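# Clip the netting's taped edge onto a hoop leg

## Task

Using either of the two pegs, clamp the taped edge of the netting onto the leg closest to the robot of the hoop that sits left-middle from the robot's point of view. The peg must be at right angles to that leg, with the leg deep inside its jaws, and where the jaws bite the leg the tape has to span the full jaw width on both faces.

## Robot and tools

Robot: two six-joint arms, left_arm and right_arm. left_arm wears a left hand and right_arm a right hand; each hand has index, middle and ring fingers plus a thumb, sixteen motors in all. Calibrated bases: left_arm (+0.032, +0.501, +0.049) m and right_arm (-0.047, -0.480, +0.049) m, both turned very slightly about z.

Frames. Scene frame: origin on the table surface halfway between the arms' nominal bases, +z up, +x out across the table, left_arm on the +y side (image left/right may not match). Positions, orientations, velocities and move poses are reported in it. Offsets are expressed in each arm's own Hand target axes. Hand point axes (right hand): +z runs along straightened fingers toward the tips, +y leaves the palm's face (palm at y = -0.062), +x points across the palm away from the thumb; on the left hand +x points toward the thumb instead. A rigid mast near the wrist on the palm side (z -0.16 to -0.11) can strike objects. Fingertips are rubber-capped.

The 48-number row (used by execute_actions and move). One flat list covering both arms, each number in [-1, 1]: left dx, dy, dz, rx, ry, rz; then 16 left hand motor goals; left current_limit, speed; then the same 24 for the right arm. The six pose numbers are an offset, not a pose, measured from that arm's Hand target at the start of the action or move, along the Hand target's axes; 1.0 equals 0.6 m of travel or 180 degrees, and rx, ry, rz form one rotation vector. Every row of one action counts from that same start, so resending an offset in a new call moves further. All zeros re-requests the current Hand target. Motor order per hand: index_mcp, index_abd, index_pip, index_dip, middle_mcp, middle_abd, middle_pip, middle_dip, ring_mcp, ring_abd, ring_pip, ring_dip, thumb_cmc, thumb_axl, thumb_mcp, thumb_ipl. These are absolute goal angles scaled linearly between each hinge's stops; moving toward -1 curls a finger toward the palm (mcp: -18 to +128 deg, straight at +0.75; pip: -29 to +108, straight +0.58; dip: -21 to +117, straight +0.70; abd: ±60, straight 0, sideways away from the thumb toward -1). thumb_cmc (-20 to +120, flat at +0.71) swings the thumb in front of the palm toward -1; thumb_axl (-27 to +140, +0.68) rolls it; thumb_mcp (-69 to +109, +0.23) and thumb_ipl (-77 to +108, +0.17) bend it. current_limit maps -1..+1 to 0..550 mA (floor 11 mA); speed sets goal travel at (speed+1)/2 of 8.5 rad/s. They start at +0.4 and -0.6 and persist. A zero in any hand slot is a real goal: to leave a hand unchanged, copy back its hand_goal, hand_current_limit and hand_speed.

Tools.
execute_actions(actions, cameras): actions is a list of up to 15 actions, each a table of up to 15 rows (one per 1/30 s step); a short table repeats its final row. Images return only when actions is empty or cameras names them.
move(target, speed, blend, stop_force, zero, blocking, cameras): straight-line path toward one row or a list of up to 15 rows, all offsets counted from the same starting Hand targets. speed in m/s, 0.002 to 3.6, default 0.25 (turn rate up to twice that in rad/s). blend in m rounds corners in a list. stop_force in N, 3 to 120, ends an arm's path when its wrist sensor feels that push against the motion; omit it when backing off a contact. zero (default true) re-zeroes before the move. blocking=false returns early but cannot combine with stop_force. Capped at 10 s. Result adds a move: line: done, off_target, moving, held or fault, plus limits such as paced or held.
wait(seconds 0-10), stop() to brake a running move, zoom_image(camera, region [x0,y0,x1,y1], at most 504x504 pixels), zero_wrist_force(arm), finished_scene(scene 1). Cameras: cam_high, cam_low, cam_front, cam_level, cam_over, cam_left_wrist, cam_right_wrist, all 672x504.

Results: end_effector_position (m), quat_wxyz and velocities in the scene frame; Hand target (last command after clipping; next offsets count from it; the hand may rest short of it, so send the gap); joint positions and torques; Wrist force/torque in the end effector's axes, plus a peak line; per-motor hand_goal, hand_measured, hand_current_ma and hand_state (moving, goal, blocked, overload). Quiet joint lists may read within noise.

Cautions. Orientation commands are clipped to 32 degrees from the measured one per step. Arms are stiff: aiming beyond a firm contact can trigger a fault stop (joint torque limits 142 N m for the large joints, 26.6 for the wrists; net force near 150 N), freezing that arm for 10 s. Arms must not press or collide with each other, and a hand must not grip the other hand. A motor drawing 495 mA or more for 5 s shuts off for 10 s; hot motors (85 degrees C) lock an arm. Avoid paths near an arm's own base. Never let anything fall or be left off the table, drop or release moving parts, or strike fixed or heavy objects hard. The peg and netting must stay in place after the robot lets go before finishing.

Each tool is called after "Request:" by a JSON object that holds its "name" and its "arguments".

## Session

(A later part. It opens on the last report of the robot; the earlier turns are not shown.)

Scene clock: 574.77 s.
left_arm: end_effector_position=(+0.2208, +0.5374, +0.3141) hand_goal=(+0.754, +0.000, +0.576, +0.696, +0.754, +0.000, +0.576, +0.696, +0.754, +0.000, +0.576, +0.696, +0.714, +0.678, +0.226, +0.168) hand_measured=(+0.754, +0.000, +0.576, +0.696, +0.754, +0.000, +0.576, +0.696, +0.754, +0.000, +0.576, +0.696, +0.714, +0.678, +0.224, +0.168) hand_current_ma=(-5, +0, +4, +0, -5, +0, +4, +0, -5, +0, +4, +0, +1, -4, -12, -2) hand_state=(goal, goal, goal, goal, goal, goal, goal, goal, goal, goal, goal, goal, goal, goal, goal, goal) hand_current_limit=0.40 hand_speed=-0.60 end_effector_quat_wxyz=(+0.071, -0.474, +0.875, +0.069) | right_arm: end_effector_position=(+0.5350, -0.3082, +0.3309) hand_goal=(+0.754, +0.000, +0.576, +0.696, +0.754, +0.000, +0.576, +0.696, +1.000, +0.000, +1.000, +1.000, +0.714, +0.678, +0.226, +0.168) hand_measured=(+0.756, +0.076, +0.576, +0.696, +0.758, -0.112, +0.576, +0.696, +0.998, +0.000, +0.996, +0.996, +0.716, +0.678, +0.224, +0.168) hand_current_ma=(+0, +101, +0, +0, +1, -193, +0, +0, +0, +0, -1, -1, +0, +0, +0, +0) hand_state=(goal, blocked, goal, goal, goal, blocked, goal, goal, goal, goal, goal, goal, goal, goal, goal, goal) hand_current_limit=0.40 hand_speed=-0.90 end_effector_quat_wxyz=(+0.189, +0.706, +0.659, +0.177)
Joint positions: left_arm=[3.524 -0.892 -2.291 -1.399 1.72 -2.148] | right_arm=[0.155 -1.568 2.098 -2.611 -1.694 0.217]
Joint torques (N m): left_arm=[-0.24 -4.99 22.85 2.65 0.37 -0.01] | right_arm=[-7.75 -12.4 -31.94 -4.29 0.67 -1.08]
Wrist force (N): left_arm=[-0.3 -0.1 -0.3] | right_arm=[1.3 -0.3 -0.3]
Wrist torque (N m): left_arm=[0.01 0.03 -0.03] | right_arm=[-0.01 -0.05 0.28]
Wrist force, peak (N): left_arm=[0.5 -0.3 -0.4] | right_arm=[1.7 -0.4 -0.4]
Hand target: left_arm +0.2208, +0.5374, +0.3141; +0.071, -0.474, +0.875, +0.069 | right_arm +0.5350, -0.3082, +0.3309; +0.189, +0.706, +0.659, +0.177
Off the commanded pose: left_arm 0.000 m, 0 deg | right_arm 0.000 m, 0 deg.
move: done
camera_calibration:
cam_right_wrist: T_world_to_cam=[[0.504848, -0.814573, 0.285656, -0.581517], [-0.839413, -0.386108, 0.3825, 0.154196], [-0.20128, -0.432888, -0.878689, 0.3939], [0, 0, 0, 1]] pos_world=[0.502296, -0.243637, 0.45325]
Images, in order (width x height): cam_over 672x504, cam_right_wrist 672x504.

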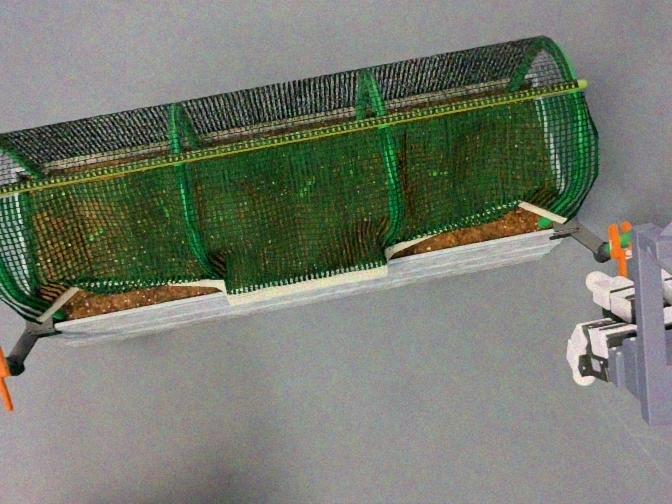

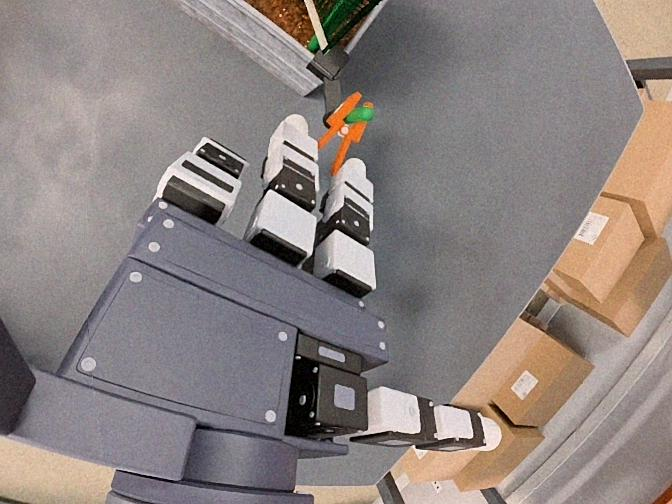

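Request:
{"name": "zoom_image", "arguments": {"camera": "cam_right_wrist", "region": [290, 90, 390, 190]}}

Request:
{"name": "execute_actions", "arguments": {"actions": [], "cameras": ["cam_high"]}}

Request:
{"name": "zoom_image", "arguments": {"camera": "cam_high", "region": [130, 190, 240, 290]}}

Scaled by 5.040 from the camera's 672x504 image, which has a finer 960x720 frame.

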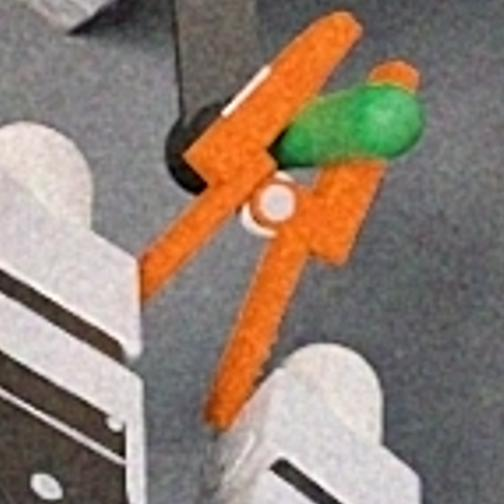

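Scene clock: 592.97 s.
left_arm: end_effector_position=(+0.2208, +0.5374, +0.3141) hand_goal=(+0.754, +0.000, +0.576, +0.696, +0.754, +0.000, +0.576, +0.696, +0.754, +0.000, +0.576, +0.696, +0.714, +0.678, +0.226, +0.168) hand_measured=(+0.754, +0.000, +0.576, +0.696, +0.754, +0.000, +0.576, +0.696, +0.754, +0.000, +0.576, +0.696, +0.714, +0.678, +0.224, +0.168) hand_current_ma=(-5, +0, +4, +0, -5, +0, +4, +0, -5, +0, +4, +0, +1, -4, -12, -2) hand_state=(goal, goal, goal, goal, goal, goal, goal, goal, goal, goal, goal, goal, goal, goal, goal, goal) hand_current_limit=0.40 hand_speed=-0.60 end_effector_quat_wxyz=(+0.071, -0.474, +0.875, +0.069) | right_arm: end_effector_position=(+0.5350, -0.3082, +0.3309) hand_goal=(+0.754, +0.000, +0.576, +0.696, +0.754, +0.000, +0.576, +0.696, +1.000, +0.000, +1.000, +1.000, +0.714, +0.678, +0.226, +0.168) hand_measured=(+0.756, +0.076, +0.576, +0.696, +0.758, -0.112, +0.576, +0.696, +0.998, +0.000, +0.996, +0.996, +0.716, +0.678, +0.224, +0.168) hand_current_ma=(+0, +101, +0, +0, +1, -193, +0, +0, +0, +0, -1, -1, +0, +0, +0, +0) hand_state=(goal, blocked, goal, goal, goal, blocked, goal, goal, goal, goal, goal, goal, goal, goal, goal, goal) hand_current_limit=0.40 hand_speed=-0.90 end_effector_quat_wxyz=(+0.189, +0.706, +0.659, +0.177)
Joint positions: left_arm=[3.524 -0.892 -2.291 -1.399 1.72 -2.148] | right_arm=[0.155 -1.568 2.098 -2.611 -1.694 0.217]
Joint velocities: within noise
Joint torques (N m): left_arm=[-0.08 -4.44 23.01 2.68 0.35 -0.1] | right_arm=[-6.99 -13.73 -32.74 -3.64 -1.65 -0.74]
Motor temperatures (°C): left_arm=[38 34 40 34 41 51] | right_arm=[35 32 45 36 35 43]
Wrist force (N): left_arm=[0.3 -0.3 0.0] | right_arm=[1.1 -0.3 -0.4]
Wrist torque (N m): left_arm=[-0.04 -0.04 0.02] | right_arm=[0.02 -0.02 0.27]
Wrist force, peak (N): left_arm=[0.2 -0.6 0.2] | right_arm=[1.6 -0.4 -0.3]
Hand target: left_arm +0.2208, +0.5374, +0.3141; +0.071, -0.474, +0.875, +0.069 | right_arm +0.5350, -0.3082, +0.3309; +0.189, +0.706, +0.659, +0.177
Off the commanded pose: left_arm 0.000 m, 0 deg | right_arm 0.000 m, 0 deg.
Images, in order (width x height): cam_high 672x504.

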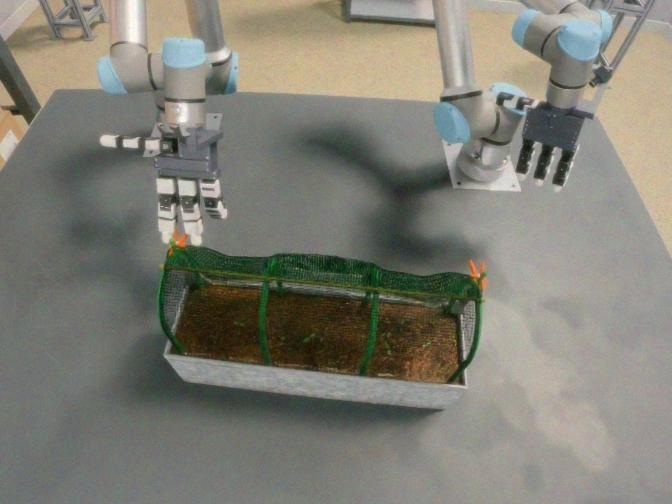

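Scaled by 4.582 from the camera's 672x504 image, which has a finer 960x720 frame.

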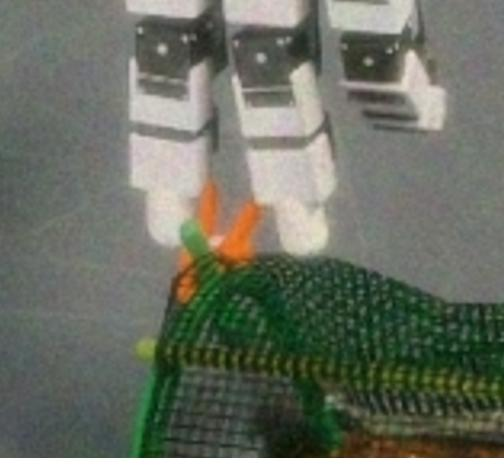

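Request:
{"name": "move", "arguments": {"target": [[0,0,0,0,0,0,0.754,0,0.576,0.696,0.754,0,0.576,0.696,0.754,0,0.576,0.696,0.714,0.678,0.226,0.168,0.4,-0.6,0,0,0,0,0,0,0.754,0.16,0.576,0.696,0.754,-0.18,0.576,0.696,1,0,1,1,0.714,0.678,0.226,0.168,0.4,-0.8],[0,0,0,0,0,0,0.754,0,0.576,0.696,0.754,0,0.576,0.696,0.754,0,0.576,0.696,0.714,0.678,0.226,0.168,0.4,-0.6,0,0.00583,-0.0101,0,0,0,0.754,0.0,0.576,0.696,0.754,0.0,0.576,0.696,1,0,1,1,0.714,0.678,0.226,0.168,0.4,-0.9]], "speed": 0.05, "cameras": ["cam_right_wrist", "cam_high"]}}

Request:
{"name": "zoom_image", "arguments": {"camera": "cam_right_wrist", "region": [290, 90, 390, 190]}}

Request:
{"name": "zoom_image", "arguments": {"camera": "cam_high", "region": [130, 190, 240, 290]}}

Scene clock: 625.57 s.
left_arm: end_effector_position=(+0.2208, +0.5374, +0.3141) hand_goal=(+0.754, +0.000, +0.576, +0.696, +0.754, +0.000, +0.576, +0.696, +0.754, +0.000, +0.576, +0.696, +0.714, +0.678, +0.226, +0.168) hand_measured=(+0.754, +0.000, +0.576, +0.696, +0.754, +0.000, +0.576, +0.696, +0.754, +0.000, +0.576, +0.696, +0.714, +0.678, +0.224, +0.168) hand_current_ma=(-5, +0, +4, +0, -5, +0, +4, +0, -5, +0, +4, +0, +1, -4, -12, -2) hand_state=(goal, goal, goal, goal, goal, goal, goal, goal, goal, goal, goal, goal, goal, goal, goal, goal) hand_current_limit=0.40 hand_speed=-0.60 end_effector_quat_wxyz=(+0.071, -0.474, +0.875, +0.069) | right_arm: end_effector_position=(+0.5350, -0.3082, +0.3379) hand_goal=(+0.754, +0.000, +0.576, +0.696, +0.754, +0.000, +0.576, +0.696, +1.000, +0.000, +1.000, +1.000, +0.714, +0.678, +0.226, +0.168) hand_measured=(+0.756, +0.002, +0.576, +0.696, +0.758, -0.030, +0.576, +0.696, +0.998, +0.000, +0.996, +0.996, +0.716, +0.678, +0.224, +0.168) hand_current_ma=(+0, +0, +0, +0, +1, -21, +0, +0, +0, +0, -1, -1, +0, +0, +0, +0) hand_state=(goal, goal, goal, goal, goal, blocked, goal, goal, goal, goal, goal, goal, goal, goal, goal, goal) hand_current_limit=0.40 hand_speed=-0.90 end_effector_quat_wxyz=(+0.189, +0.706, +0.659, +0.177)
Joint positions: left_arm=[3.524 -0.892 -2.291 -1.399 1.72 -2.148] | right_arm=[0.155 -1.578 2.087 -2.59 -1.694 0.217]
Joint torques (N m): left_arm=[-0.42 -5.17 22.8 2.71 0.37 -0.05] | right_arm=[-8.04 -31.24 -32.8 -1.57 -1.11 -1.32]
Wrist force (N): left_arm=[0.3 -0.3 -0.4] | right_arm=[1.3 -0.4 -0.3]
Wrist torque (N m): left_arm=[-0.01 -0.06 0.02] | right_arm=[0.01 0.00 0.28]
Wrist force, peak (N): left_arm=[0.4 0.0 -0.7] | right_arm=[1.6 -0.4 -0.3]
Hand target: left_arm +0.2208, +0.5374, +0.3141; +0.071, -0.474, +0.875, +0.069 | right_arm +0.5350, -0.3082, +0.3379; +0.189, +0.706, +0.659, +0.177
Off the commanded pose: left_arm 0.000 m, 0 deg | right_arm 0.000 m, 0 deg.
move: done
camera_calibration:
cam_right_wrist: T_world_to_cam=[[0.504785, -0.814592, 0.285711, -0.583515], [-0.839447, -0.386025, 0.38251, 0.151551], [-0.201298, -0.432925, -0.878667, 0.40004], [0, 0, 0, 1]] pos_world=[0.502296, -0.243637, 0.46025]
Images, in order (width x height): cam_high 672x504, cam_right_wrist 672x504.

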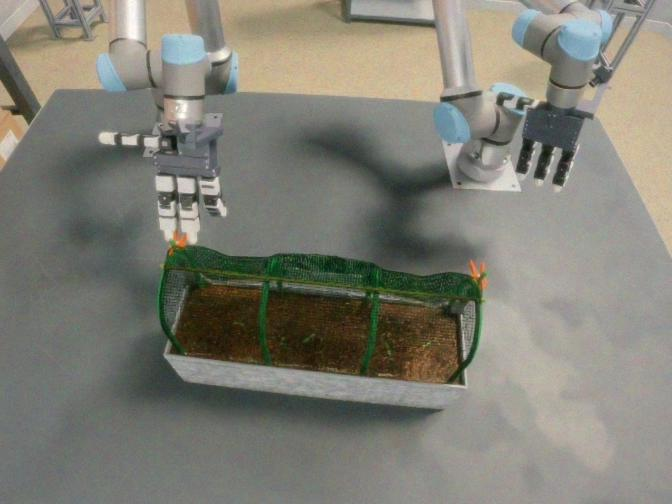

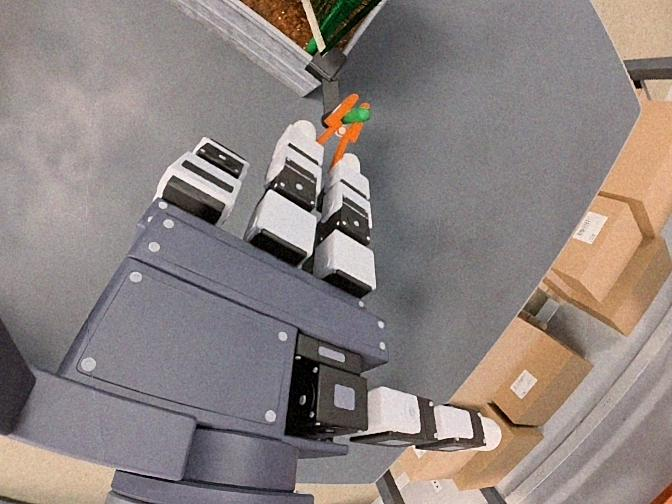

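Scaled by 5.040 from the camera's 672x504 image, which has a finer 960x720 frame.

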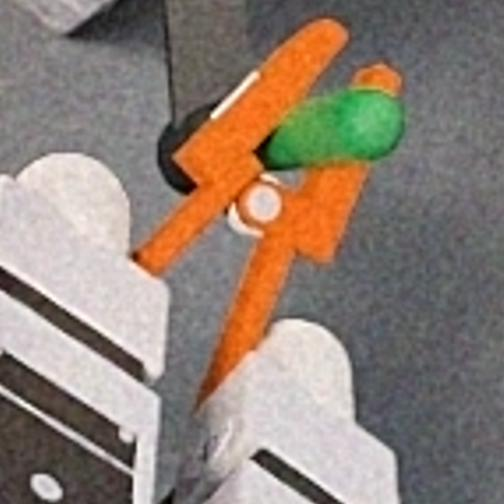

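Scaled by 4.582 from the camera's 672x504 image, which has a finer 960x720 frame.

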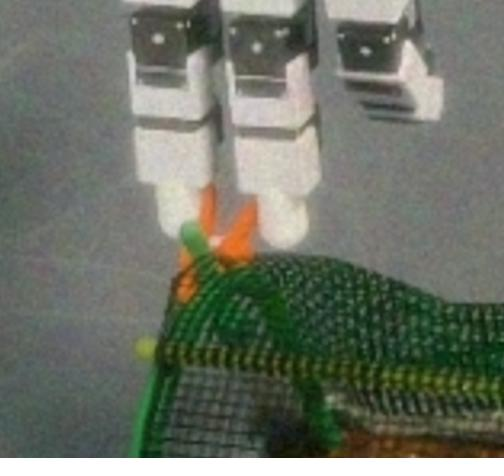

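Request:
{"name": "move", "arguments": {"target": [0,0,0,0,0,0,0.754,0,0.576,0.696,0.754,0,0.576,0.696,0.754,0,0.576,0.696,0.714,0.678,0.226,0.168,0.4,-0.6,0,0,0,0,0,0,0.754,-0.1,0.576,0.696,0.754,0.08,0.576,0.696,1,0,1,1,0.714,0.678,0.226,0.168,0.6,-0.9], "speed": 0.05, "cameras": ["cam_right_wrist", "cam_over"]}}

Request:
{"name": "zoom_image", "arguments": {"camera": "cam_right_wrist", "region": [290, 90, 390, 190]}}

Request:
{"name": "zoom_image", "arguments": {"camera": "cam_over", "region": [572, 200, 672, 300]}}

Scene clock: 633.47 s.
left_arm: end_effector_position=(+0.2208, +0.5374, +0.3141) hand_goal=(+0.754, +0.000, +0.576, +0.696, +0.754, +0.000, +0.576, +0.696, +0.754, +0.000, +0.576, +0.696, +0.714, +0.678, +0.226, +0.168) hand_measured=(+0.754, +0.000, +0.576, +0.696, +0.754, +0.000, +0.576, +0.696, +0.754, +0.000, +0.576, +0.696, +0.714, +0.678, +0.224, +0.168) hand_current_ma=(-5, +0, +4, +0, -5, +0, +4, +0, -5, +0, +4, +0, +1, -4, -12, -2) hand_state=(goal, goal, goal, goal, goal, goal, goal, goal, goal, goal, goal, goal, goal, goal, goal, goal) hand_current_limit=0.40 hand_speed=-0.60 end_effector_quat_wxyz=(+0.071, -0.474, +0.875, +0.069) | right_arm: end_effector_position=(+0.5350, -0.3082, +0.3379) hand_goal=(+0.754, -0.100, +0.576, +0.696, +0.754, +0.080, +0.576, +0.696, +1.000, +0.000, +1.000, +1.000, +0.714, +0.678, +0.226, +0.168) hand_measured=(+0.756, -0.016, +0.576, +0.696, +0.758, -0.022, +0.576, +0.696, +0.998, +0.000, +0.996, +0.996, +0.716, +0.678, +0.224, +0.168) hand_current_ma=(+0, +117, +0, +0, +1, -167, +0, +0, +0, +0, -1, -1, +0, +0, +0, +0) hand_state=(goal, blocked, goal, goal, goal, blocked, goal, goal, goal, goal, goal, goal, goal, goal, goal, goal) hand_current_limit=0.60 hand_speed=-0.90 end_effector_quat_wxyz=(+0.189, +0.706, +0.659, +0.177)
Joint positions: left_arm=[3.524 -0.892 -2.291 -1.399 1.72 -2.148] | right_arm=[0.155 -1.578 2.087 -2.59 -1.694 0.217]
Joint torques (N m): left_arm=[0.07 -5.02 22.75 2.64 0.3 -0.09] | right_arm=[-8.06 -31.2 -33.58 -1.84 1.37 -0.75]
Wrist force (N): left_arm=[-0.1 -0.2 -0.1] | right_arm=[0.9 -0.3 -0.3]
Wrist torque (N m): left_arm=[-0.02 0.00 0.00] | right_arm=[0.03 -0.04 0.25]
Wrist force, peak (N): left_arm=[0.2 -0.3 -0.6] | right_arm=[1.6 -0.5 -0.3]
Hand target: left_arm +0.2208, +0.5374, +0.3141; +0.071, -0.474, +0.875, +0.069 | right_arm +0.5350, -0.3082, +0.3379; +0.189, +0.706, +0.659, +0.177
Off the commanded pose: left_arm 0.000 m, 0 deg | right_arm 0.000 m, 0 deg.
move: done
camera_calibration:
cam_right_wrist: T_world_to_cam=[[0.504854, -0.814561, 0.285681, -0.583528], [-0.839406, -0.386092, 0.382533, 0.151504], [-0.201297, -0.432925, -0.878667, 0.40004], [0, 0, 0, 1]] pos_world=[0.502296, -0.243637, 0.460249]
Images, in order (width x height): cam_over 672x504, cam_right_wrist 672x504.

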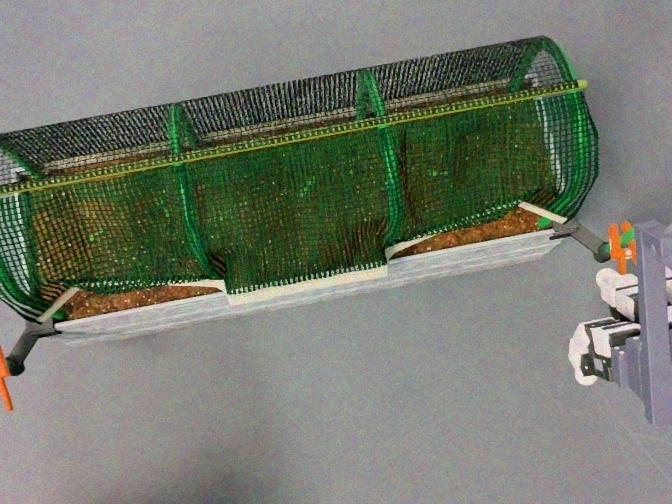

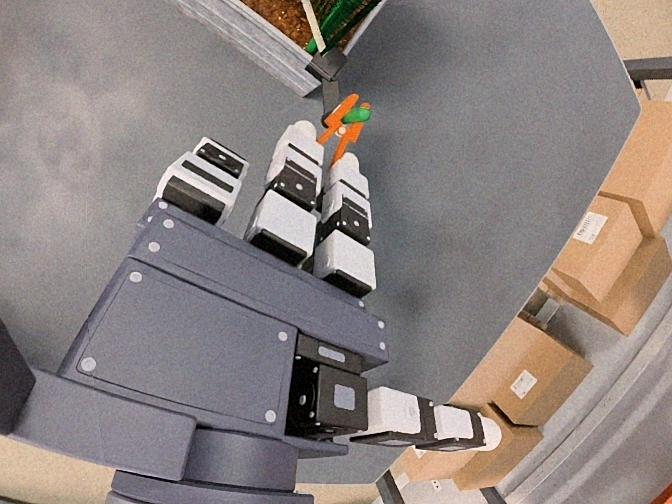

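Scaled by 5.040 from the camera's 672x504 image, which has a finer 960x720 frame.

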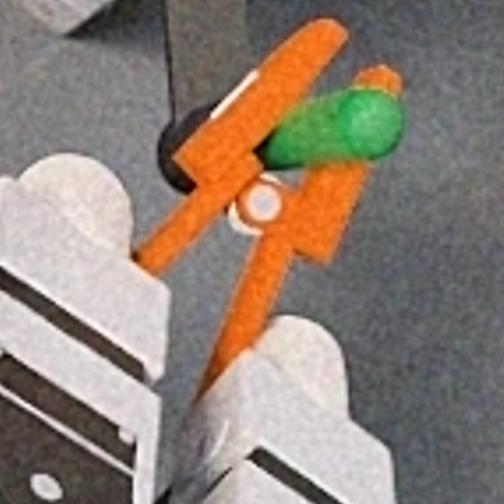

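Scaled by 5.040 from the camera's 672x504 image, which has a finer 960x720 frame.

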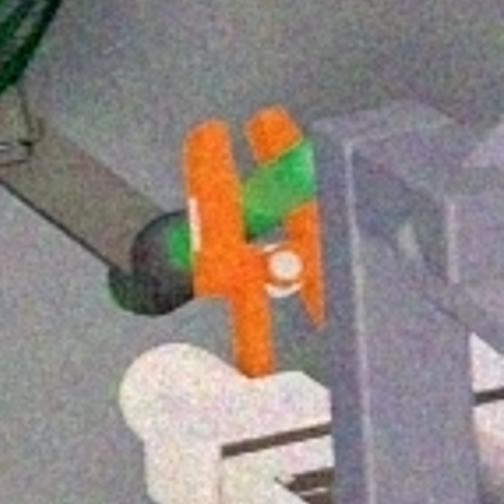

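Request:
{"name": "move", "arguments": {"target": [0,0,0,0,0,0,0.754,0,0.576,0.696,0.754,0,0.576,0.696,0.754,0,0.576,0.696,0.714,0.678,0.226,0.168,0.4,-0.6,0,0,0,0,0,0,0.754,-0.22,0.576,0.696,0.754,0.18,0.576,0.696,1,0,1,1,0.714,0.678,0.226,0.168,0.7,-0.9], "speed": 0.05, "cameras": ["cam_right_wrist", "cam_over"]}}

Request:
{"name": "zoom_image", "arguments": {"camera": "cam_right_wrist", "region": [290, 90, 390, 190]}}

Request:
{"name": "zoom_image", "arguments": {"camera": "cam_over", "region": [572, 200, 672, 300]}}

Scene clock: 642.67 s.
left_arm: end_effector_position=(+0.2208, +0.5374, +0.3141) hand_goal=(+0.754, +0.000, +0.576, +0.696, +0.754, +0.000, +0.576, +0.696, +0.754, +0.000, +0.576, +0.696, +0.714, +0.678, +0.226, +0.168) hand_measured=(+0.754, +0.000, +0.576, +0.696, +0.754, +0.000, +0.576, +0.696, +0.754, +0.000, +0.576, +0.696, +0.714, +0.678, +0.224, +0.168) hand_current_ma=(-5, +0, +4, +0, -5, +0, +4, +0, -5, +0, +4, +0, +1, -4, -12, -2) hand_state=(goal, goal, goal, goal, goal, goal, goal, goal, goal, goal, goal, goal, goal, goal, goal, goal) hand_current_limit=0.40 hand_speed=-0.60 end_effector_quat_wxyz=(+0.071, -0.474, +0.875, +0.069) | right_arm: end_effector_position=(+0.5350, -0.3082, +0.3379) hand_goal=(+0.754, -0.220, +0.576, +0.696, +0.754, +0.180, +0.576, +0.696, +1.000, +0.000, +1.000, +1.000, +0.714, +0.678, +0.226, +0.168) hand_measured=(+0.758, -0.034, +0.576, +0.696, +0.758, -0.020, +0.576, +0.696, +0.998, +0.000, +0.996, +0.996, +0.716, +0.678, +0.224, +0.168) hand_current_ma=(+1, +462, +0, +0, +1, -467, +0, +0, +0, +0, -1, -1, +0, +0, +0, +0) hand_state=(goal, blocked, goal, goal, goal, blocked, goal, goal, goal, goal, goal, goal, goal, goal, goal, goal) hand_current_limit=0.70 hand_speed=-0.90 end_effector_quat_wxyz=(+0.189, +0.706, +0.659, +0.177)
Joint positions: left_arm=[3.524 -0.892 -2.291 -1.399 1.72 -2.148] | right_arm=[0.155 -1.578 2.087 -2.59 -1.694 0.217]
Joint torques (N m): left_arm=[-0.41 -4.77 22.96 2.79 0.34 -0.18] | right_arm=[-7.85 -31.37 -32.52 -2.13 1.31 0.08]
Wrist force (N): left_arm=[0.2 -0.1 -0.2] | right_arm=[0.3 -0.2 -0.2]
Wrist torque (N m): left_arm=[0.01 -0.04 0.01] | right_arm=[0.00 -0.13 0.21]
Wrist force, peak (N): left_arm=[0.3 -0.4 -0.6] | right_arm=[1.2 -0.5 -0.3]
Hand target: left_arm +0.2208, +0.5374, +0.3141; +0.071, -0.474, +0.875, +0.069 | right_arm +0.5350, -0.3082, +0.3379; +0.189, +0.706, +0.659, +0.177
Off the commanded pose: left_arm 0.000 m, 0 deg | right_arm 0.000 m, 0 deg.
move: done
camera_calibration:
cam_right_wrist: T_world_to_cam=[[0.504854, -0.814561, 0.285681, -0.583528], [-0.839406, -0.386092, 0.382533, 0.151504], [-0.201297, -0.432925, -0.878667, 0.40004], [0, 0, 0, 1]] pos_world=[0.502296, -0.243637, 0.460249]
Images, in order (width x height): cam_over 672x504, cam_right_wrist 672x504.

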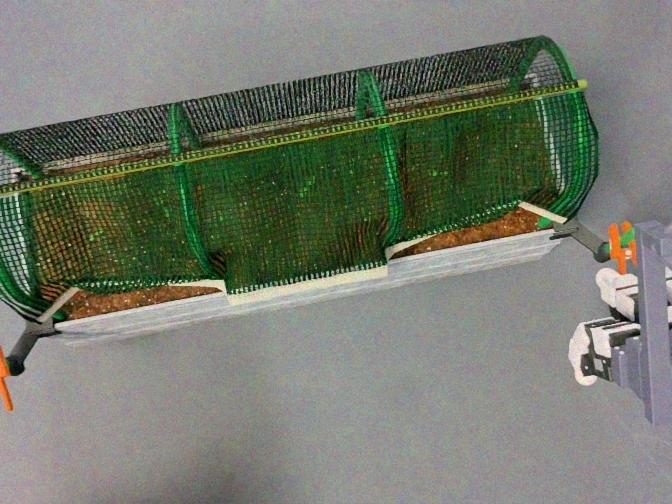

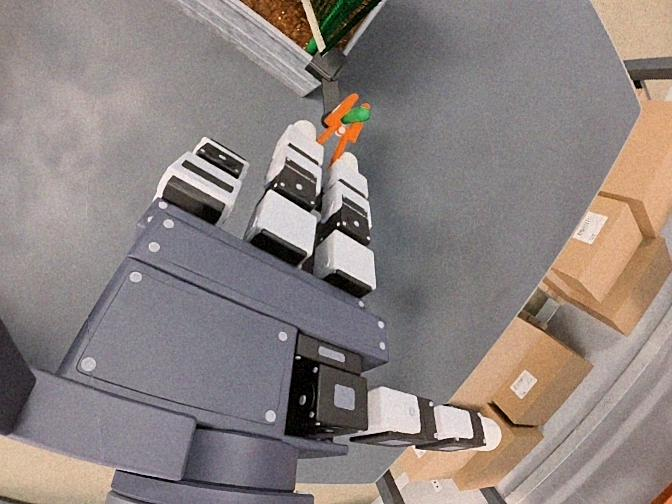

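Scaled by 5.040 from the camera's 672x504 image, which has a finer 960x720 frame.

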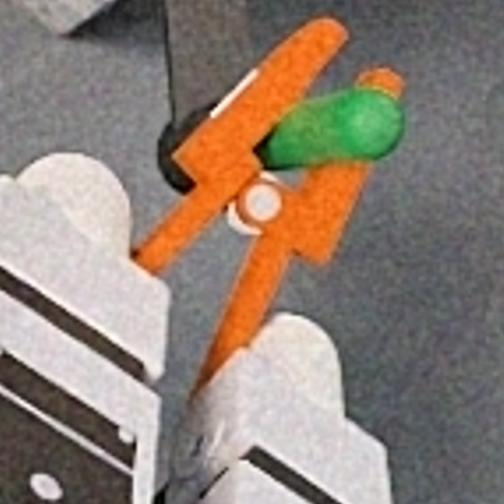

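Scaled by 5.040 from the camera's 672x504 image, which has a finer 960x720 frame.

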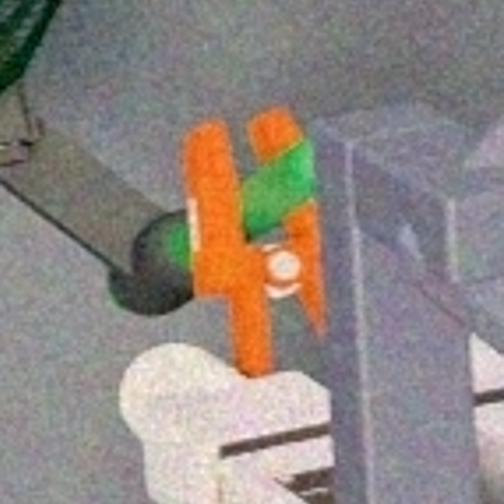

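Request:
{"name": "move", "arguments": {"target": [[0,0,0,0,0,0,0.754,0,0.576,0.696,0.754,0,0.576,0.696,0.754,0,0.576,0.696,0.714,0.678,0.226,0.168,0.4,-0.6,0,0,0,0,0,0,0.754,0.2,0.576,0.696,0.754,-0.2,0.576,0.696,1,0,1,1,0.714,0.678,0.226,0.168,0.4,-0.85],[0,0,0,0,0,0,0.754,0,0.576,0.696,0.754,0,0.576,0.696,0.754,0,0.576,0.696,0.714,0.678,0.226,0.168,0.4,-0.6,0,-0.065,-0.0375,0,0,0,0.754,0.2,0.576,0.696,0.754,-0.2,0.576,0.696,1,0,1,1,0.714,0.678,0.226,0.168,0.4,-0.85],[0,0,0,0,0,0,0.754,0,0.576,0.696,0.754,0,0.576,0.696,0.754,0,0.576,0.696,0.714,0.678,0.226,0.168,0.4,-0.6,-0.0018,-0.0722,0.041,0,0,0,0.754,0.43,1,1,0.754,-0.43,1,1,1,-0.43,1,1,0.714,0.678,0.226,0.168,0.4,-0.7]], "speed": 0.08, "cameras": ["cam_right_wrist", "cam_over", "cam_high", "cam_front"]}}

Request:
{"name": "zoom_image", "arguments": {"camera": "cam_right_wrist", "region": [230, 40, 430, 240]}}

Request:
{"name": "zoom_image", "arguments": {"camera": "cam_over", "region": [552, 200, 672, 350]}}

Request:
{"name": "zoom_image", "arguments": {"camera": "cam_high", "region": [130, 170, 250, 290]}}

Request:
{"name": "zoom_image", "arguments": {"camera": "cam_front", "region": [530, 270, 672, 430]}}

Scene clock: 800.63 s.
left_arm: end_effector_position=(+0.2208, +0.5374, +0.3141) hand_goal=(+0.754, +0.000, +0.576, +0.696, +0.754, +0.000, +0.576, +0.696, +0.754, +0.000, +0.576, +0.696, +0.714, +0.678, +0.226, +0.168) hand_measured=(+0.754, +0.000, +0.576, +0.696, +0.754, +0.000, +0.576, +0.696, +0.754, +0.000, +0.576, +0.696, +0.714, +0.678, +0.224, +0.168) hand_current_ma=(-5, +0, +4, +0, -5, +0, +4, +0, -5, +0, +4, +0, +1, -4, -12, -2) hand_state=(goal, goal, goal, goal, goal, goal, goal, goal, goal, goal, goal, goal, goal, goal, goal, goal) hand_current_limit=0.40 hand_speed=-0.60 end_effector_quat_wxyz=(+0.071, -0.474, +0.875, +0.069) | right_arm: end_effector_position=(+0.5097, -0.3075, +0.2949) hand_goal=(+0.754, +0.430, +1.000, +1.000, +0.754, -0.430, +1.000, +1.000, +1.000, -0.430, +1.000, +1.000, +0.714, +0.678, +0.226, +0.168) hand_measured=(+0.758, +0.424, +0.996, +0.998, +0.758, -0.424, +0.996, +0.998, +0.998, -0.424, +0.996, +0.996, +0.716, +0.678, +0.224, +0.168) hand_current_ma=(+1, -1, -1, +0, +1, +1, +0, +0, +0, +1, -1, -1, +0, +0, +0, +0) hand_state=(goal, goal, goal, goal, goal, goal, goal, goal, goal, goal, goal, goal, goal, goal, goal, goal) hand_current_limit=0.40 hand_speed=-0.70 end_effector_quat_wxyz=(+0.189, +0.706, +0.659, +0.177)
Joint positions: left_arm=[3.524 -0.892 -2.291 -1.399 1.72 -2.148] | right_arm=[0.168 -1.567 2.206 -2.719 -1.7 0.228]
Joint torques (N m): left_arm=[-0.05 -4.61 23.07 2.86 0.35 -0.22] | right_arm=[-8.53 -10.95 -6.22 -4.64 1.69 -1.19]
Wrist force (N): left_arm=[0.2 -0.5 -0.3] | right_arm=[0.3 -0.5 0.0]
Wrist torque (N m): left_arm=[-0.03 -0.04 0.03] | right_arm=[-0.09 -0.09 0.18]
Wrist force, peak (N): left_arm=[0.6 0.2 -0.3] | right_arm=[0.9 -0.8 -0.1]
Hand target: left_arm +0.2208, +0.5374, +0.3141; +0.071, -0.474, +0.875, +0.069 | right_arm +0.5097, -0.3075, +0.2949; +0.189, +0.706, +0.659, +0.177
Off the commanded pose: left_arm 0.000 m, 0 deg | right_arm 0.000 m, 0 deg.
move: done
camera_calibration:
cam_right_wrist: T_world_to_cam=[[0.504854, -0.814561, 0.285681, -0.557901], [-0.839406, -0.386092, 0.382533, 0.146986], [-0.201297, -0.432925, -0.878667, 0.357468], [0, 0, 0, 1]] pos_world=[0.476996, -0.242937, 0.417249]
Images, in order (width x height): cam_high 672x504, cam_front 672x504, cam_over 672x504, cam_right_wrist 672x504.

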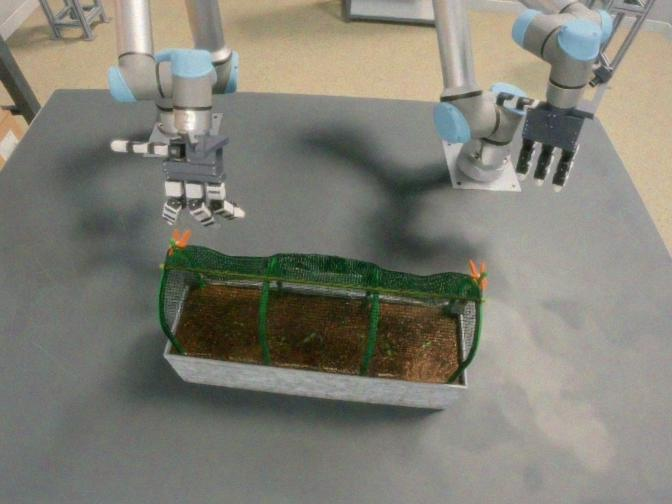

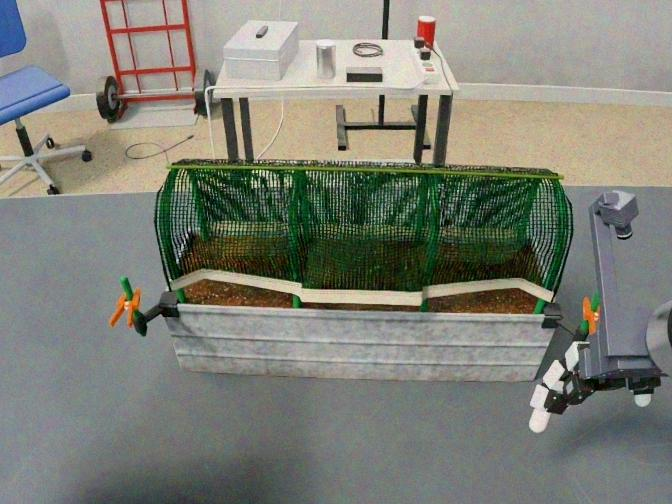

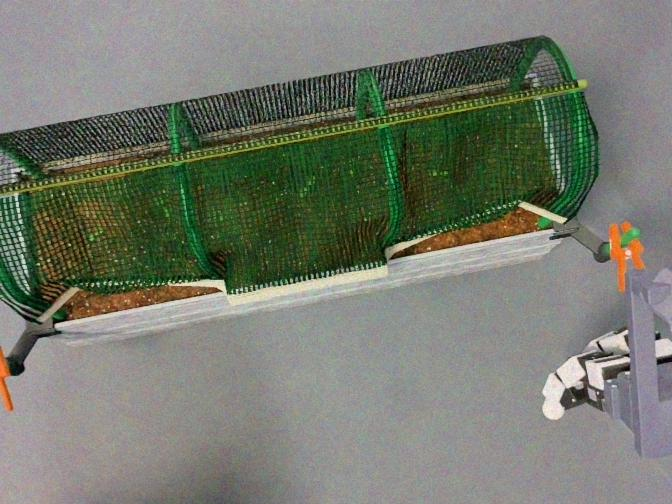

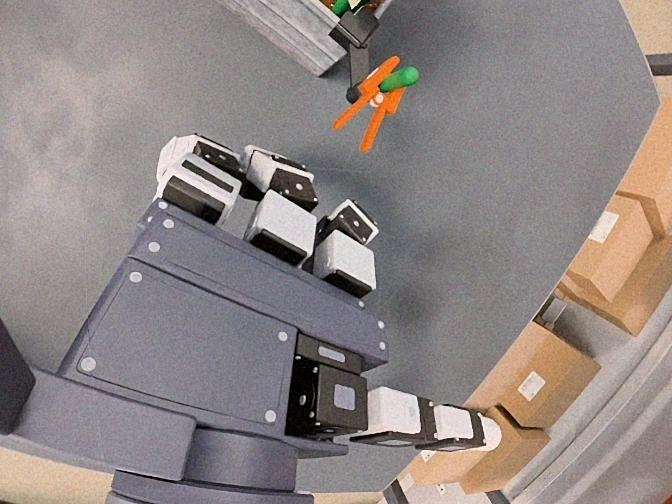

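Scaled by 2.520 from the camera's 672x504 image, which has a finer 960x720 frame.

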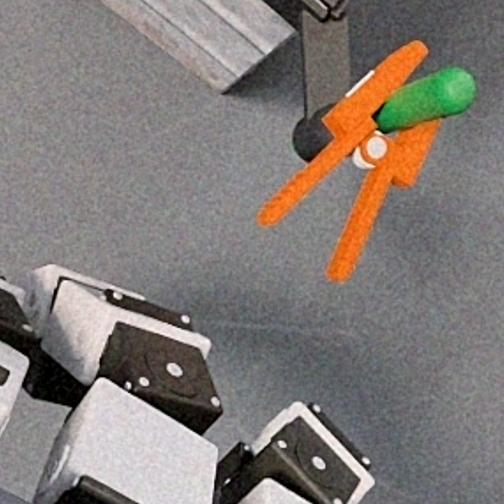

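Scaled by 3.360 from the camera's 672x504 image, which has a finer 960x720 frame.

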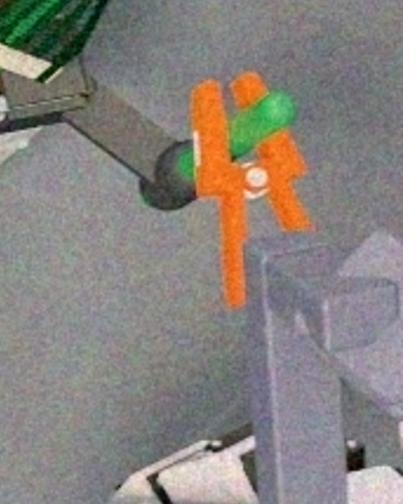

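Scaled by 4.200 from the camera's 672x504 image, which has a finer 960x720 frame.

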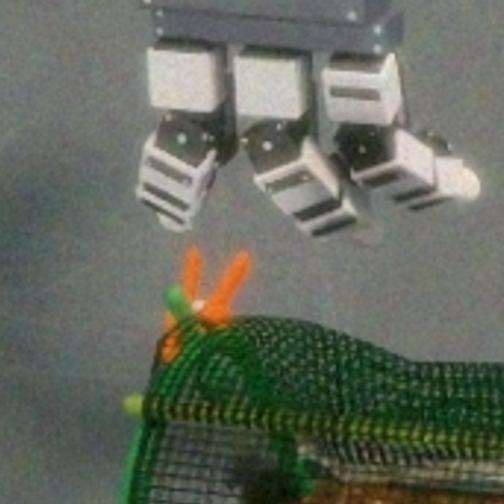

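Scaled by 3.150 from the camera's 672x504 image, which has a finer 960x720 frame.

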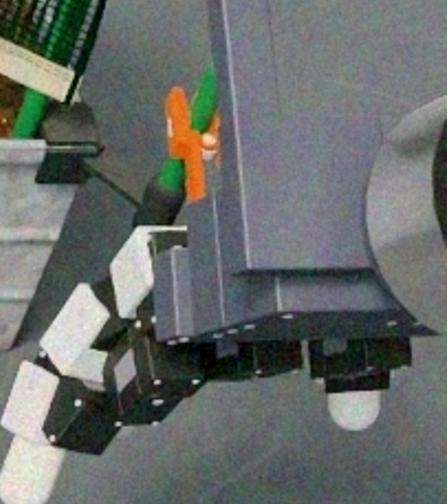

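Request:
{"name": "move", "arguments": {"target": [0,0,0,0,0,0,0.754,0,0.576,0.696,0.754,0,0.576,0.696,0.754,0,0.576,0.696,0.714,0.678,0.226,0.168,0.4,-0.6,0.0033,0.0749,0.0433,0,0,0,0.754,0.43,1,1,0.754,-0.43,1,1,1,-0.43,1,1,0.714,0.678,0.226,0.168,0.4,-0.8], "speed": 0.08, "cameras": ["cam_right_wrist", "cam_high"]}}

Request:
{"name": "zoom_image", "arguments": {"camera": "cam_right_wrist", "region": [240, 80, 400, 240]}}

Request:
{"name": "zoom_image", "arguments": {"camera": "cam_high", "region": [130, 190, 230, 290]}}

Scene clock: 833.27 s.
left_arm: end_effector_position=(+0.2208, +0.5374, +0.3141) hand_goal=(+0.754, +0.000, +0.576, +0.696, +0.754, +0.000, +0.576, +0.696, +0.754, +0.000, +0.576, +0.696, +0.714, +0.678, +0.226, +0.168) hand_measured=(+0.754, +0.000, +0.576, +0.696, +0.754, +0.000, +0.576, +0.696, +0.754, +0.000, +0.576, +0.696, +0.714, +0.678, +0.224, +0.168) hand_current_ma=(-5, +0, +4, +0, -5, +0, +4, +0, -5, +0, +4, +0, +1, -4, -12, -2) hand_state=(goal, goal, goal, goal, goal, goal, goal, goal, goal, goal, goal, goal, goal, goal, goal, goal) hand_current_limit=0.40 hand_speed=-0.60 end_effector_quat_wxyz=(+0.071, -0.474, +0.875, +0.069) | right_arm: end_effector_position=(+0.5614, -0.3091, +0.2949) hand_goal=(+0.754, +0.430, +1.000, +1.000, +0.754, -0.430, +1.000, +1.000, +1.000, -0.430, +1.000, +1.000, +0.714, +0.678, +0.226, +0.168) hand_measured=(+0.758, +0.424, +0.996, +0.998, +0.758, -0.424, +0.998, +0.998, +0.998, -0.424, +0.996, +0.996, +0.716, +0.678, +0.224, +0.168) hand_current_ma=(+1, -1, +0, +0, +1, +1, +0, +0, +0, +1, -1, -1, +0, +0, +0, +0) hand_state=(goal, goal, goal, goal, goal, goal, goal, goal, goal, goal, goal, goal, goal, goal, goal, goal) hand_current_limit=0.40 hand_speed=-0.80 end_effector_quat_wxyz=(+0.189, +0.706, +0.659, +0.177)
Joint positions: left_arm=[3.524 -0.892 -2.291 -1.399 1.72 -2.148] | right_arm=[0.143 -1.459 2.091 -2.714 -1.687 0.206]
Joint torques (N m): left_arm=[-0.14 -4.89 22.79 2.82 0.3 -0.18] | right_arm=[-8.55 -16.26 -32.35 -1.63 1.77 -1.2]
Wrist force (N): left_arm=[0.3 -0.1 -0.6] | right_arm=[0.7 -0.2 -0.3]
Wrist torque (N m): left_arm=[0.03 -0.07 0.02] | right_arm=[-0.03 -0.15 0.24]
Wrist force, peak (N): left_arm=[0.3 -0.4 -0.6] | right_arm=[0.5 -1.1 0.1]
Hand target: left_arm +0.2208, +0.5374, +0.3141; +0.071, -0.474, +0.875, +0.069 | right_arm +0.5617, -0.3091, +0.2949; +0.189, +0.706, +0.659, +0.177
Off the commanded pose: left_arm 0.000 m, 0 deg | right_arm 0.000 m, 0 deg.
move: done
camera_calibration:
cam_right_wrist: T_world_to_cam=[[0.504854, -0.814561, 0.285681, -0.585305], [-0.839406, -0.386092, 0.382533, 0.189765], [-0.201297, -0.432925, -0.878667, 0.367182], [0, 0, 0, 1]] pos_world=[0.528696, -0.244537, 0.417249]
Images, in order (width x height): cam_high 672x504, cam_right_wrist 672x504.

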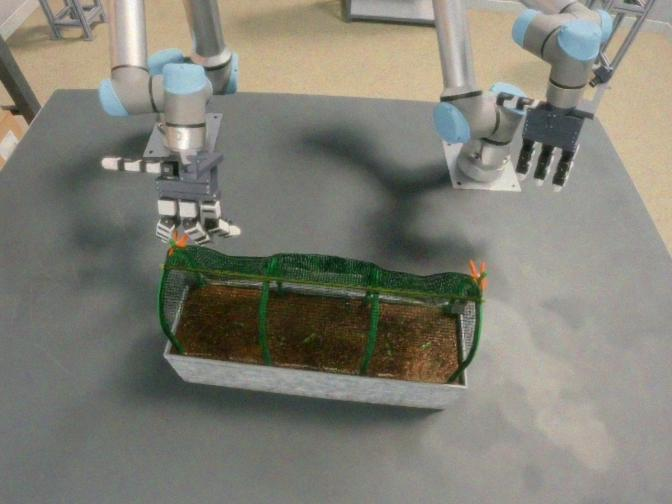

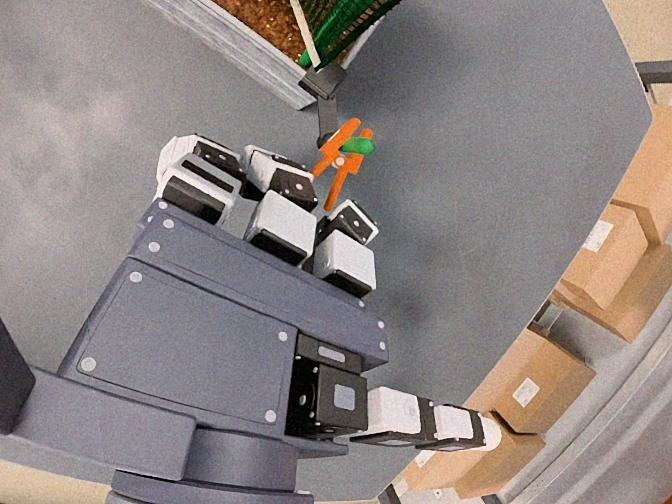

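Scaled by 3.150 from the camera's 672x504 image, which has a finer 960x720 frame.

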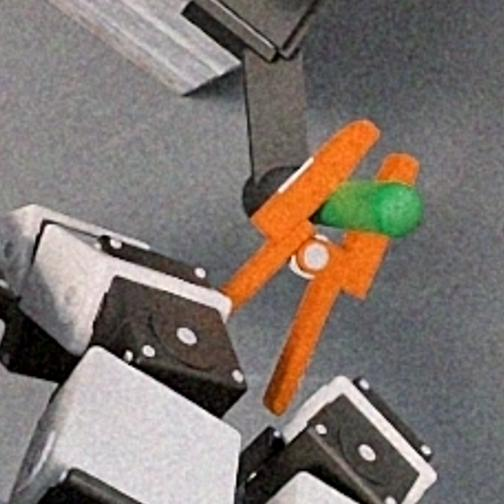

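Scaled by 5.040 from the camera's 672x504 image, which has a finer 960x720 frame.

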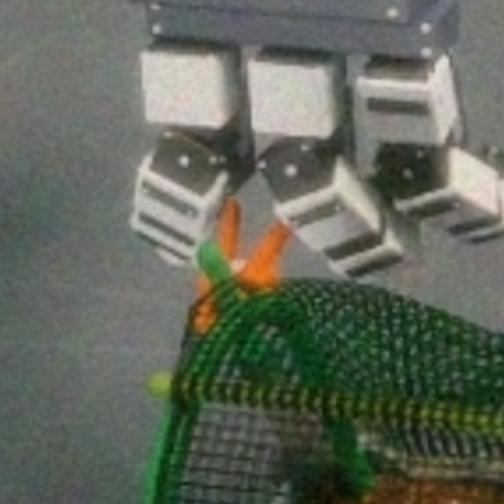

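Request:
{"name": "move", "arguments": {"target": [0,0,0,0,0,0,0.754,0,0.576,0.696,0.754,0,0.576,0.696,0.754,0,0.576,0.696,0.714,0.678,0.226,0.168,0.4,-0.6,0,0,0,0,0,0,0.754,0.1,1,1,0.754,-0.1,1,1,1,-0.43,1,1,0.714,0.678,0.226,0.168,0.0,-0.9], "cameras": ["cam_right_wrist", "cam_high"]}}

Request:
{"name": "zoom_image", "arguments": {"camera": "cam_right_wrist", "region": [240, 80, 400, 240]}}

Request:
{"name": "zoom_image", "arguments": {"camera": "cam_high", "region": [130, 190, 230, 290]}}

Scene clock: 846.93 s.
left_arm: end_effector_position=(+0.2208, +0.5374, +0.3141) hand_goal=(+0.754, +0.000, +0.576, +0.696, +0.754, +0.000, +0.576, +0.696, +0.754, +0.000, +0.576, +0.696, +0.714, +0.678, +0.226, +0.168) hand_measured=(+0.754, +0.000, +0.576, +0.696, +0.754, +0.000, +0.576, +0.696, +0.754, +0.000, +0.576, +0.696, +0.714, +0.678, +0.224, +0.168) hand_current_ma=(-5, +0, +4, +0, -5, +0, +4, +0, -5, +0, +4, +0, +1, -4, -12, -2) hand_state=(goal, goal, goal, goal, goal, goal, goal, goal, goal, goal, goal, goal, goal, goal, goal, goal) hand_current_limit=0.40 hand_speed=-0.60 end_effector_quat_wxyz=(+0.071, -0.474, +0.875, +0.069) | right_arm: end_effector_position=(+0.5617, -0.3091, +0.2949) hand_goal=(+0.754, +0.100, +1.000, +1.000, +0.754, -0.100, +1.000, +1.000, +1.000, -0.430, +1.000, +1.000, +0.714, +0.678, +0.226, +0.168) hand_measured=(+0.758, +0.158, +0.998, +0.998, +0.758, -0.166, +0.998, +0.998, +0.998, -0.424, +0.996, +0.996, +0.716, +0.678, +0.224, +0.168) hand_current_ma=(+1, +63, +0, +0, +1, -79, +0, +0, +0, +1, -1, -1, +0, +0, +0, +0) hand_state=(goal, blocked, goal, goal, goal, blocked, goal, goal, goal, goal, goal, goal, goal, goal, goal, goal) hand_current_limit=0.00 hand_speed=-0.90 end_effector_quat_wxyz=(+0.189, +0.706, +0.659, +0.177)
Joint positions: left_arm=[3.524 -0.892 -2.291 -1.399 1.72 -2.148] | right_arm=[0.143 -1.459 2.09 -2.714 -1.687 0.206]
Joint torques (N m): left_arm=[0.15 -5.03 22.82 2.89 0.33 -0.23] | right_arm=[-8.17 -15.2 -31.6 -1.96 0.82 -1.02]
Wrist force (N): left_arm=[0.2 0.1 0.0] | right_arm=[0.7 -0.8 -0.5]
Wrist torque (N m): left_arm=[0.02 -0.04 0.01] | right_arm=[0.03 -0.15 0.23]
Wrist force, peak (N): left_arm=[0.2 -0.1 -0.7] | right_arm=[1.5 -0.1 -0.3]
Hand target: left_arm +0.2208, +0.5374, +0.3141; +0.071, -0.474, +0.875, +0.069 | right_arm +0.5617, -0.3091, +0.2949; +0.189, +0.706, +0.659, +0.177
Off the commanded pose: left_arm 0.000 m, 0 deg | right_arm 0.000 m, 0 deg.
move: done
camera_calibration:
cam_right_wrist: T_world_to_cam=[[0.504854, -0.814561, 0.285681, -0.585406], [-0.839406, -0.386092, 0.382533, 0.189933], [-0.201297, -0.432925, -0.878667, 0.367222], [0, 0, 0, 1]] pos_world=[0.528896, -0.244537, 0.417249]
Images, in order (width x height): cam_high 672x504, cam_right_wrist 672x504.

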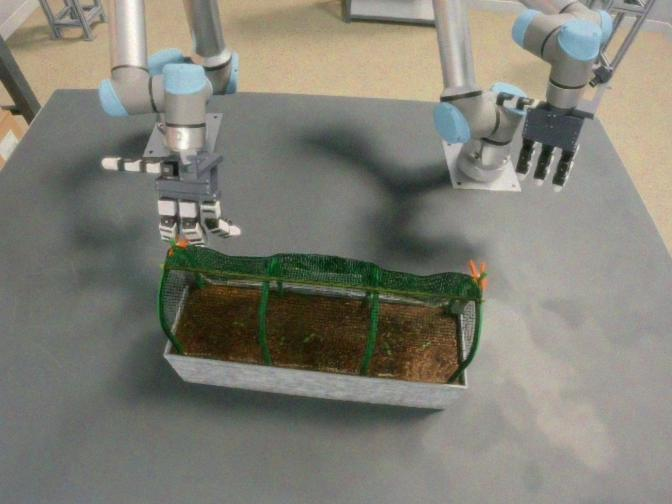

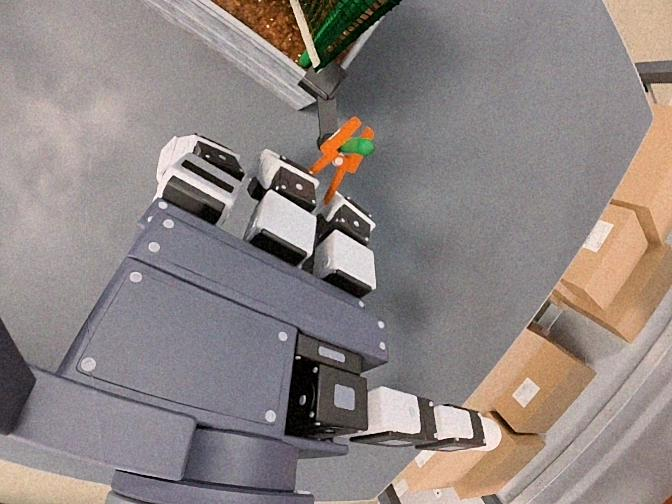

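Scaled by 3.150 from the camera's 672x504 image, which has a finer 960x720 frame.

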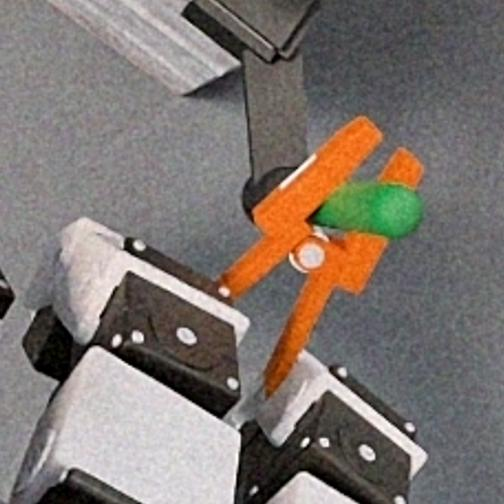

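Scaled by 5.040 from the camera's 672x504 image, which has a finer 960x720 frame.

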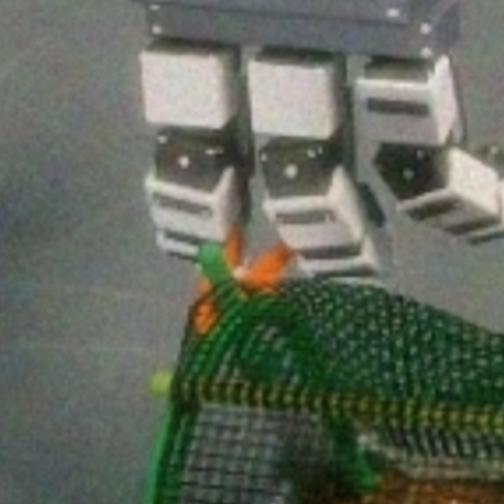

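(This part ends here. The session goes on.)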